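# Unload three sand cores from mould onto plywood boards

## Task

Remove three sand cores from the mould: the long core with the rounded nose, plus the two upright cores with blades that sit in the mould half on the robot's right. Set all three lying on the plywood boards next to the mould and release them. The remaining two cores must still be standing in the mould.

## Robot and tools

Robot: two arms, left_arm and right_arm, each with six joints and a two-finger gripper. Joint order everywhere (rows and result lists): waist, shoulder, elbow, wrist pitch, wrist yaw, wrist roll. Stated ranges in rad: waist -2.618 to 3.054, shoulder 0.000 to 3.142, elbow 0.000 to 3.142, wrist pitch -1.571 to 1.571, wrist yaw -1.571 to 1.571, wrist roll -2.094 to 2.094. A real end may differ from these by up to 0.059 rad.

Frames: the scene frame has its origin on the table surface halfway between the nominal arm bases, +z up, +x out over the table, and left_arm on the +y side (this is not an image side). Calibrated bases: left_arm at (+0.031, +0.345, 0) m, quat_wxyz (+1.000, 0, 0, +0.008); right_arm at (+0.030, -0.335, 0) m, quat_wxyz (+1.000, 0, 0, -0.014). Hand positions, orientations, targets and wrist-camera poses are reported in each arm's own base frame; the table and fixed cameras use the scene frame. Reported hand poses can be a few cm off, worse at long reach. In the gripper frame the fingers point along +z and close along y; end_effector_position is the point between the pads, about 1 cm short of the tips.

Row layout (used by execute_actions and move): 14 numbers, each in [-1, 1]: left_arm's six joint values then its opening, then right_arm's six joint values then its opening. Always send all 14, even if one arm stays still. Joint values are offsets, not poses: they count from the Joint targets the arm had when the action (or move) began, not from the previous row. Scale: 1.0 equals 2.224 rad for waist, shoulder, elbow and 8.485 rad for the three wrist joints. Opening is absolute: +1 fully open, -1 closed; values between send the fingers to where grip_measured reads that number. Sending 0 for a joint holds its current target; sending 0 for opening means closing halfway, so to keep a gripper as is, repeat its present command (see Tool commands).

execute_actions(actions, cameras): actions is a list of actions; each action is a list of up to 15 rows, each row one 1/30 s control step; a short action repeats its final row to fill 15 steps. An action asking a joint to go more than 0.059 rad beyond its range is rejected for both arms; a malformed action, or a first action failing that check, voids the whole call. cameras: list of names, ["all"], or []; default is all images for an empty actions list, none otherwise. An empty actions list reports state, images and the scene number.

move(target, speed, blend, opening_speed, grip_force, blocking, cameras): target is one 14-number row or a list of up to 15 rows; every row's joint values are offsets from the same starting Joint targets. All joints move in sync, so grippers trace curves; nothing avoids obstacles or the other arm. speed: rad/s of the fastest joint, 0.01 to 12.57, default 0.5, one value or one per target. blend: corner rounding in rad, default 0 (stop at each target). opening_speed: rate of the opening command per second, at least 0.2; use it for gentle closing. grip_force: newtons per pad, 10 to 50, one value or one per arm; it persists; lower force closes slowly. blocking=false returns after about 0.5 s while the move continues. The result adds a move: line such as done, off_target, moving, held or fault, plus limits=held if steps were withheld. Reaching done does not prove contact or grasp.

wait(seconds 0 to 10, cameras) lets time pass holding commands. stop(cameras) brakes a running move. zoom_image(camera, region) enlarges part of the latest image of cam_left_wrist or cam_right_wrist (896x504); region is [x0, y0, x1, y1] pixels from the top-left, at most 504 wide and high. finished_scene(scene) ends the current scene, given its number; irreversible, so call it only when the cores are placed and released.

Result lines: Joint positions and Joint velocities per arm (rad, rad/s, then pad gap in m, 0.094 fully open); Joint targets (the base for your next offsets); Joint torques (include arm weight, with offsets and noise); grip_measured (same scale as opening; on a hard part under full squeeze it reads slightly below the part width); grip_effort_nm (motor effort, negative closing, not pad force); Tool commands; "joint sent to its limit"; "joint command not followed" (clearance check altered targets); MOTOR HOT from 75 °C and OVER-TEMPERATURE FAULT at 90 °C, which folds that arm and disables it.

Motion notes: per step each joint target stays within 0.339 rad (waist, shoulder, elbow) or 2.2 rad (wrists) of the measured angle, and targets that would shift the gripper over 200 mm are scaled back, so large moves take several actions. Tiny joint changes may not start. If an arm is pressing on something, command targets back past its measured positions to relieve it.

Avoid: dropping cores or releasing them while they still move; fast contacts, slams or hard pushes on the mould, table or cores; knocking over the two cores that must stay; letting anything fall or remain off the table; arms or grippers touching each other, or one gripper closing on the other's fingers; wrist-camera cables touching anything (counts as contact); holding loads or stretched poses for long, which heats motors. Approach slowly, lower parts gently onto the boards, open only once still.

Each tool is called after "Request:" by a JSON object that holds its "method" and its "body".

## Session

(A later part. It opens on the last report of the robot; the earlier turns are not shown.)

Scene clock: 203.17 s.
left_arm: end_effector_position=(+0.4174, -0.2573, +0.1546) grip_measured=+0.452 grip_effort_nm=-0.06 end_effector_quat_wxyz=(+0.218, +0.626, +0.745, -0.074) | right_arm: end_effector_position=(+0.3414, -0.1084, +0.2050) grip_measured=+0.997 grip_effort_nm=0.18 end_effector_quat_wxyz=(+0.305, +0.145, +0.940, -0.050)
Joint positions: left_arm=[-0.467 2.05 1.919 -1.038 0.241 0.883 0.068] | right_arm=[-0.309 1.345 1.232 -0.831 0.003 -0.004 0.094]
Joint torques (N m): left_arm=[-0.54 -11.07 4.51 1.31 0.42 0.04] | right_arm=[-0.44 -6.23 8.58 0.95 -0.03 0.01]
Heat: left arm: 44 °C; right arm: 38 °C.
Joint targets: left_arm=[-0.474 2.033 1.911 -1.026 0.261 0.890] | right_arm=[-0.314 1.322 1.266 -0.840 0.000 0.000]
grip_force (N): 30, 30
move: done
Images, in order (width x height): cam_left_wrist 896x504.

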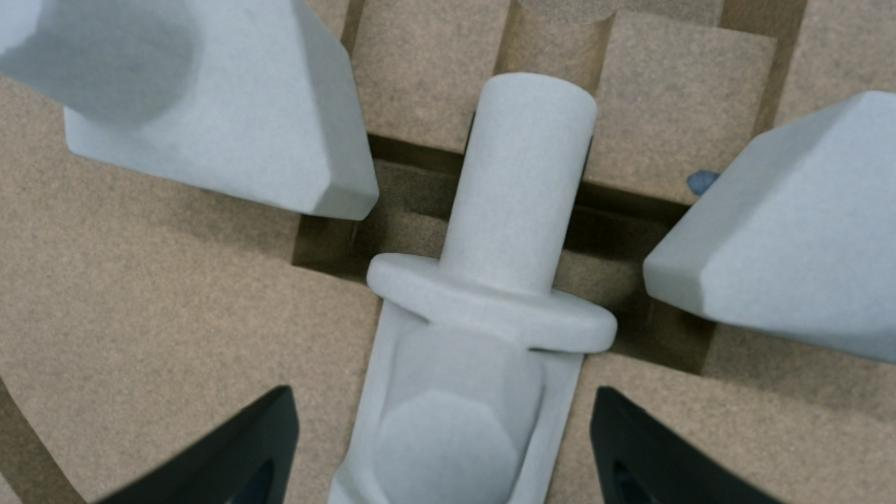

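Request:
{"method": "move", "body": {"target": [[0,-0.0055,-0.030,0.0072,0,0,0.45,0,0,0,0,0,0,1],[0,-0.0055,-0.030,0.0072,0,0,-0.75,0,0,0,0,0,0,1]], "speed": 0.1, "opening_speed": 0.4, "cameras": ["cam_left_wrist"]}}

Scene clock: 210.30 s.
left_arm: end_effector_position=(+0.4159, -0.2569, +0.1369) grip_measured=-0.104 grip_effort_nm=-0.63 end_effector_quat_wxyz=(+0.213, +0.628, +0.745, -0.076) | right_arm: end_effector_position=(+0.3414, -0.1084, +0.2050) grip_measured=+0.997 grip_effort_nm=0.18 end_effector_quat_wxyz=(+0.305, +0.145, +0.940, -0.050)
Joint positions: left_arm=[-0.467 2.05 1.853 -0.983 0.243 0.885 0.042] | right_arm=[-0.309 1.345 1.232 -0.831 0.003 -0.004 0.094]
Joint torques (N m): left_arm=[-0.66 -12.14 4.49 1.37 0.4 0] | right_arm=[-0.43 -6.22 8.61 0.95 -0.03 0.01]
Heat: left arm: 42 °C; right arm: 38 °C.
Joint targets: left_arm=[-0.474 2.021 1.844 -0.965 0.261 0.891] | right_arm=[-0.314 1.322 1.266 -0.840 0.000 0.000]
grip_force (N): 30, 30
move: done
Images, in order (width x height): cam_left_wrist 896x504.

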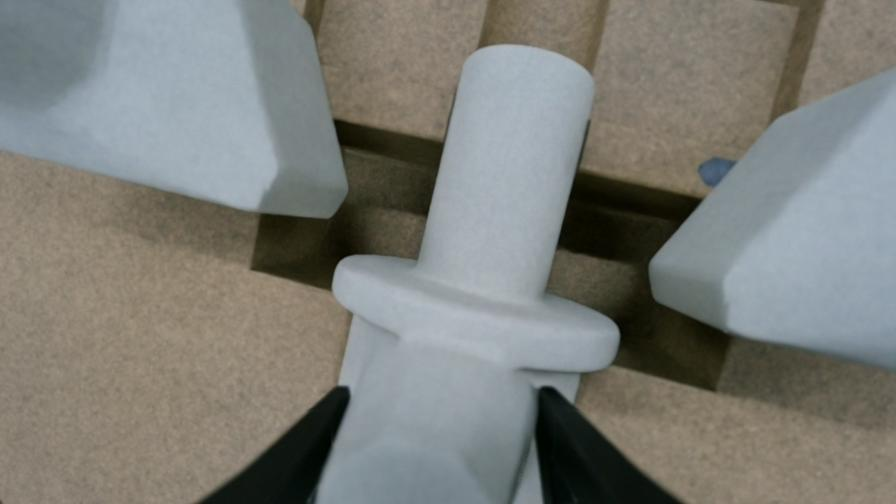

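Request:
{"method": "move", "body": {"target": [[0,0.0153,0.1084,-0.02,0,0,-0.75,0,0,0,0,0,0,1],[0,0.0535,0.2388,-0.0448,0,0,-0.75,0,0,0,0,0,0,1],[0.0692,-0.0274,0.214,-0.0536,0,0,-0.75,0,0,0,0,0,0,1]], "speed": 0.22, "blend": 0.03, "grip_force": 45, "cameras": ["cam_left_wrist"]}}

Scene clock: 221.07 s.
left_arm: end_effector_position=(+0.4120, -0.1798, +0.2555) grip_measured=-0.120 grip_effort_nm=-0.91 end_effector_quat_wxyz=(+0.217, +0.572, +0.789, -0.053) | right_arm: end_effector_position=(+0.3414, -0.1084, +0.2050) grip_measured=+0.997 grip_effort_nm=0.18 end_effector_quat_wxyz=(+0.305, +0.145, +0.940, -0.050)
Joint positions: left_arm=[-0.323 2.024 2.311 -1.464 0.228 0.886 0.041] | right_arm=[-0.309 1.345 1.232 -0.831 0.003 -0.004 0.094]
Joint torques (N m): left_arm=[0.27 -13.89 5.23 1.66 0.54 -0.01] | right_arm=[-0.46 -6.23 8.58 0.96 -0.03 0]
Heat: left arm: 41 °C; right arm: 39 °C.
Joint targets: left_arm=[-0.320 1.960 2.320 -1.420 0.261 0.890] | right_arm=[-0.314 1.322 1.266 -0.840 0.000 0.000]
grip_force (N): 45, 45
move: off_target (left_arm); left_arm: the shoulder is farthest, 0.064 rad from its target
Images, in order (width x height): cam_left_wrist 896x504.

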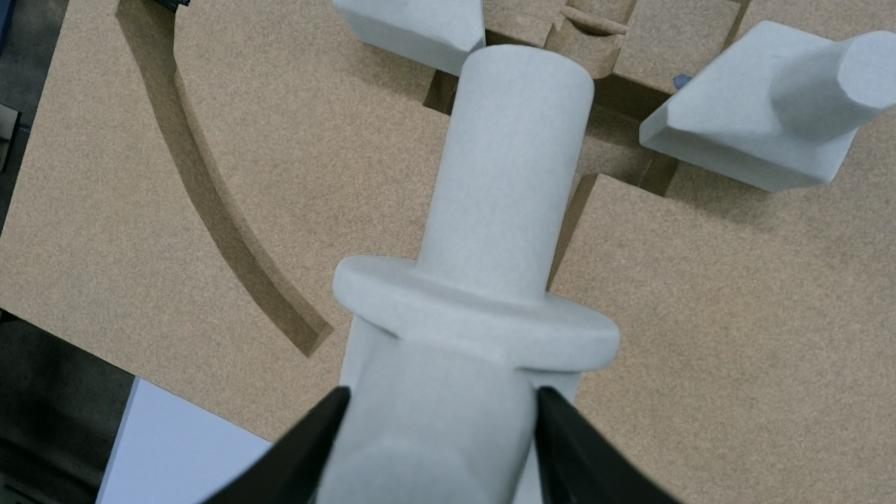

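Request:
{"method": "move", "body": {"target": [[0.22,0,0,0,0,0,-0.75,0,0,0,0,0,0,1],[0.4078,-0.2653,-0.3957,0.033,0,0,-0.75,0,0,0,0,0,0,1],[0.4078,-0.2779,-0.571,0.0801,0,0,-0.75,0,0,0,0,0,0,1]], "speed": [0.45,0.45,0.3], "blend": 0.08, "cameras": ["cam_left_wrist"]}}

Scene clock: 230.93 s.
left_arm: end_effector_position=(+0.2906, +0.1433, +0.1216) grip_measured=-0.120 grip_effort_nm=-0.90 end_effector_quat_wxyz=(+0.221, +0.171, +0.959, +0.051) | right_arm: end_effector_position=(+0.3414, -0.1084, +0.2050) grip_measured=+0.997 grip_effort_nm=0.18 end_effector_quat_wxyz=(+0.305, +0.145, +0.940, -0.050)
Joint positions: left_arm=[0.579 1.399 1.037 -0.806 0.224 0.886 0.041] | right_arm=[-0.309 1.345 1.232 -0.831 0.003 -0.004 0.094]
Joint torques (N m): left_arm=[0.68 -8.98 6.15 1.89 0.59 -0.02] | right_arm=[-0.43 -6.23 8.58 0.96 -0.03 0.01]
Heat: left arm: 41 °C; right arm: 39 °C.
Joint targets: left_arm=[0.587 1.342 1.051 -0.740 0.261 0.890] | right_arm=[-0.314 1.322 1.266 -0.840 0.000 0.000]
grip_force (N): 45, 45
move: off_target (left_arm); left_arm: the wrist pitch is farthest, 0.066 rad from its target
Images, in order (width x height): cam_left_wrist 896x504.

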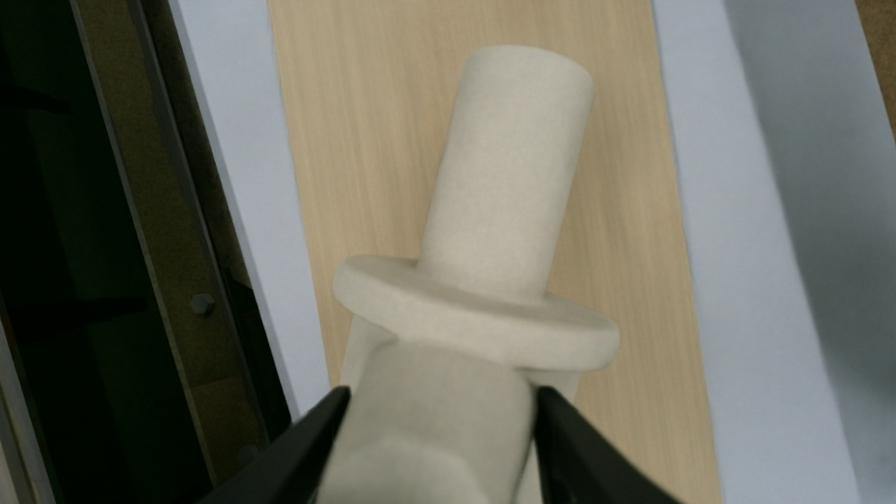

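Well positioned. Lower to contact.

Request:
{"method": "move", "body": {"target": [0,0.001,-0.0165,0.0045,0,0,-0.75,0,0,0,0,0,0,1], "speed": 0.1}}

Request:
{"method": "move", "body": {"target": [0,0.001,-0.0165,0.0045,0,0,-0.75,0,0,0,0,0,0,1], "speed": 0.08}}

Request:
{"method": "move", "body": {"target": [0,0.0005,-0.0100,0.0028,0,0,-0.75,0,0,0,0,0,0,1], "speed": 0.08}}

Scene clock: 234.77 s.
left_arm: end_effector_position=(+0.2900, +0.1429, +0.1136) grip_measured=-0.120 grip_effort_nm=-0.90 end_effector_quat_wxyz=(+0.222, +0.171, +0.958, +0.053) | right_arm: end_effector_position=(+0.3414, -0.1084, +0.2050) grip_measured=+0.997 grip_effort_nm=0.18 end_effector_quat_wxyz=(+0.305, +0.145, +0.940, -0.050)
Joint positions: left_arm=[0.579 1.398 1.003 -0.769 0.224 0.886 0.041] | right_arm=[-0.309 1.345 1.232 -0.831 0.003 -0.004 0.094]
Joint torques (N m): left_arm=[0.58 -8.62 6.05 1.91 0.57 -0.01] | right_arm=[-0.42 -6.22 8.59 0.95 -0.04 0.01]
Heat: left arm: 41 °C; right arm: 39 °C.
Joint targets: left_arm=[0.587 1.344 1.014 -0.702 0.261 0.890] | right_arm=[-0.314 1.322 1.266 -0.840 0.000 0.000]
grip_force (N): 45, 45
move: off_target (left_arm); left_arm: the wrist pitch is farthest, 0.068 rad from its target

Scene clock: 235.77 s.
left_arm: end_effector_position=(+0.2889, +0.1422, +0.1048) grip_measured=-0.120 grip_effort_nm=-0.90 end_effector_quat_wxyz=(+0.223, +0.171, +0.958, +0.053) | right_arm: end_effector_position=(+0.3414, -0.1084, +0.2050) grip_measured=+0.997 grip_effort_nm=0.18 end_effector_quat_wxyz=(+0.305, +0.145, +0.940, -0.050)
Joint positions: left_arm=[0.579 1.398 0.966 -0.732 0.224 0.886 0.041] | right_arm=[-0.309 1.345 1.232 -0.831 0.003 -0.004 0.094]
Joint torques (N m): left_arm=[0.57 -8.44 5.98 1.96 0.55 0] | right_arm=[-0.44 -6.22 8.57 0.95 -0.03 0.01]
Heat: left arm: 41 °C; right arm: 39 °C.
Joint targets: left_arm=[0.587 1.346 0.977 -0.664 0.261 0.890] | right_arm=[-0.314 1.322 1.266 -0.840 0.000 0.000]
grip_force (N): 45, 45
move: off_target (left_arm); left_arm: the wrist pitch is farthest, 0.068 rad from its target

Scene clock: 236.47 s.
left_arm: end_effector_position=(+0.2889, +0.1415, +0.1011) grip_measured=-0.120 grip_effort_nm=-0.91 end_effector_quat_wxyz=(+0.224, +0.172, +0.958, +0.053) | right_arm: end_effector_position=(+0.3414, -0.1084, +0.2050) grip_measured=+0.997 grip_effort_nm=0.18 end_effector_quat_wxyz=(+0.305, +0.145, +0.940, -0.050)
Joint positions: left_arm=[0.579 1.398 0.95 -0.714 0.227 0.886 0.041] | right_arm=[-0.309 1.345 1.232 -0.831 0.003 -0.004 0.094]
Joint torques (N m): left_arm=[0.68 -8.34 5.42 2 0.55 -0.01] | right_arm=[-0.43 -6.23 8.57 0.95 -0.02 0.01]
Heat: left arm: 41 °C; right arm: 39 °C.
Joint targets: left_arm=[0.587 1.347 0.955 -0.640 0.261 0.890] | right_arm=[-0.314 1.322 1.266 -0.840 0.000 0.000]
grip_force (N): 45, 45
move: off_target (left_arm); left_arm: the wrist pitch is farthest, 0.073 rad from its target

Contact is starting (predicted ~0.10). A little more, then a slow release.

Request:
{"method": "move", "body": {"target": [0,0.0005,-0.0100,0.0020,0,0,-0.75,0,0,0,0,0,0,1], "speed": 0.08, "cameras": ["cam_left_wrist"]}}

Scene clock: 238.80 s.
left_arm: end_effector_position=(+0.2888, +0.1409, +0.1011) grip_measured=-0.120 grip_effort_nm=-0.91 end_effector_quat_wxyz=(+0.230, +0.173, +0.956, +0.056) | right_arm: end_effector_position=(+0.3414, -0.1084, +0.2050) grip_measured=+0.997 grip_effort_nm=0.18 end_effector_quat_wxyz=(+0.305, +0.145, +0.940, -0.050)
Joint positions: left_arm=[0.579 1.385 0.934 -0.696 0.23 0.886 0.041] | right_arm=[-0.309 1.345 1.232 -0.831 0.003 -0.004 0.094]
Joint torques (N m): left_arm=[0.77 -7.09 5.07 2.03 0.53 -0.01] | right_arm=[-0.43 -6.26 8.59 0.95 -0.04 0.01]
Heat: left arm: 41 °C; right arm: 39 °C.
Joint targets: left_arm=[0.587 1.348 0.933 -0.623 0.261 0.890] | right_arm=[-0.314 1.322 1.266 -0.840 0.000 0.000]
grip_force (N): 45, 45
move: off_target (left_arm); left_arm: the wrist pitch is farthest, 0.073 rad from its target
Images, in order (width x height): cam_left_wrist 896x504.

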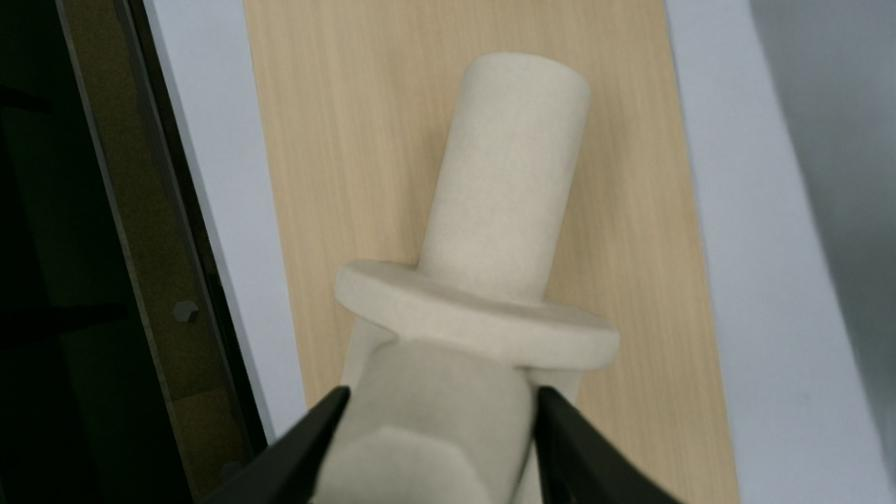

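Contact. Release.

Request:
{"method": "move", "body": {"target": [0,0,0,0,0,0,0.5,0,0,0,0,0,0,1], "opening_speed": 0.2}}

Request:
{"method": "move", "body": {"target": [[0,-0.015,0.05,-0.02,0,0,0.6,0,0,0,0,0,0,1],[0,-0.044,0.214,-0.06,0,0,0.6,0,0,0,0,0,0,1]], "speed": 0.25, "cameras": ["all"]}}

Scene clock: 247.50 s.
left_arm: end_effector_position=(+0.2999, +0.1467, +0.1093) grip_measured=+0.498 grip_effort_nm=0.13 end_effector_quat_wxyz=(+0.255, +0.176, +0.948, +0.075) | right_arm: end_effector_position=(+0.3414, -0.1084, +0.2050) grip_measured=+0.997 grip_effort_nm=0.18 end_effector_quat_wxyz=(+0.305, +0.145, +0.940, -0.050)
Joint positions: left_arm=[0.58 1.378 0.932 -0.637 0.238 0.887 0.07] | right_arm=[-0.309 1.345 1.232 -0.831 0.003 -0.004 0.094]
Joint torques (N m): left_arm=[0.55 -6.75 5.22 1.49 0.41 -0.02] | right_arm=[-0.44 -6.22 8.62 0.96 -0.03 0.01]
Heat: left arm: 41 °C; right arm: 39 °C.
Joint targets: left_arm=[0.586 1.348 0.933 -0.623 0.261 0.891] | right_arm=[-0.314 1.322 1.266 -0.840 0.000 0.000]
grip_force (N): 45, 45
move: done

Scene clock: 250.97 s.
left_arm: end_effector_position=(+0.2814, +0.1340, +0.2511) grip_measured=+0.598 grip_effort_nm=0.13 end_effector_quat_wxyz=(+0.282, +0.179, +0.937, +0.098) | right_arm: end_effector_position=(+0.3414, -0.1084, +0.2050) grip_measured=+0.997 grip_effort_nm=0.18 end_effector_quat_wxyz=(+0.305, +0.145, +0.940, -0.050)
Joint positions: left_arm=[0.58 1.27 1.386 -1.125 0.241 0.887 0.075] | right_arm=[-0.309 1.345 1.232 -0.831 0.003 -0.004 0.094]
Joint torques (N m): left_arm=[0.58 -4.85 6.94 1.38 0.37 -0.03] | right_arm=[-0.44 -6.22 8.59 0.95 -0.03 0]
Heat: left arm: 41 °C; right arm: 39 °C.
Joint targets: left_arm=[0.586 1.250 1.408 -1.132 0.261 0.891] | right_arm=[-0.314 1.322 1.266 -0.840 0.000 0.000]
grip_force (N): 45, 45
move: done

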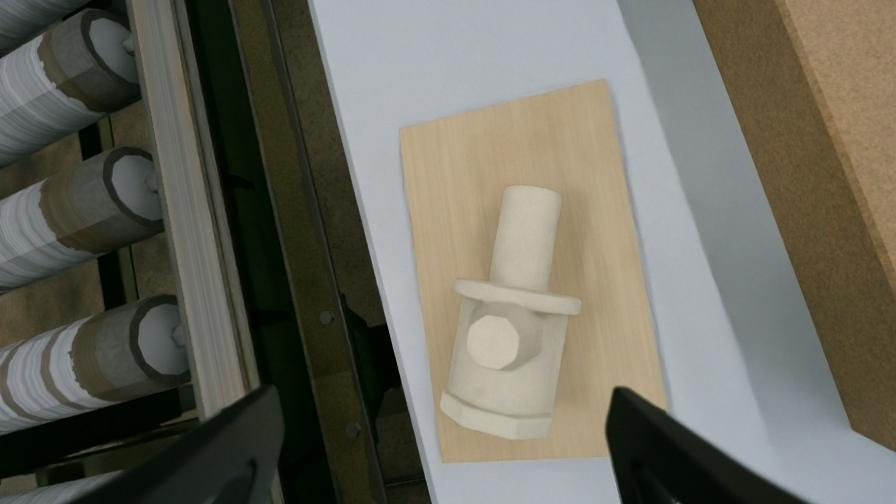

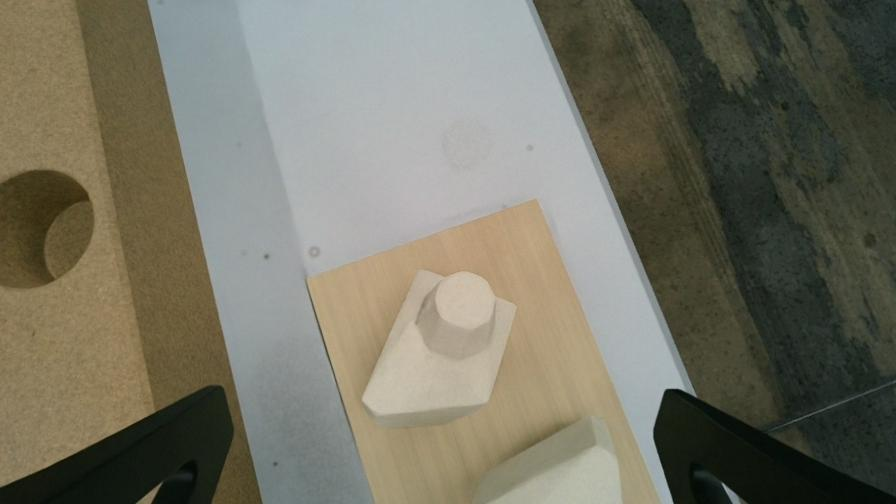

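Request:
{"method": "finished_scene", "body": {"scene": 2}}

The scene is finished: the task was done.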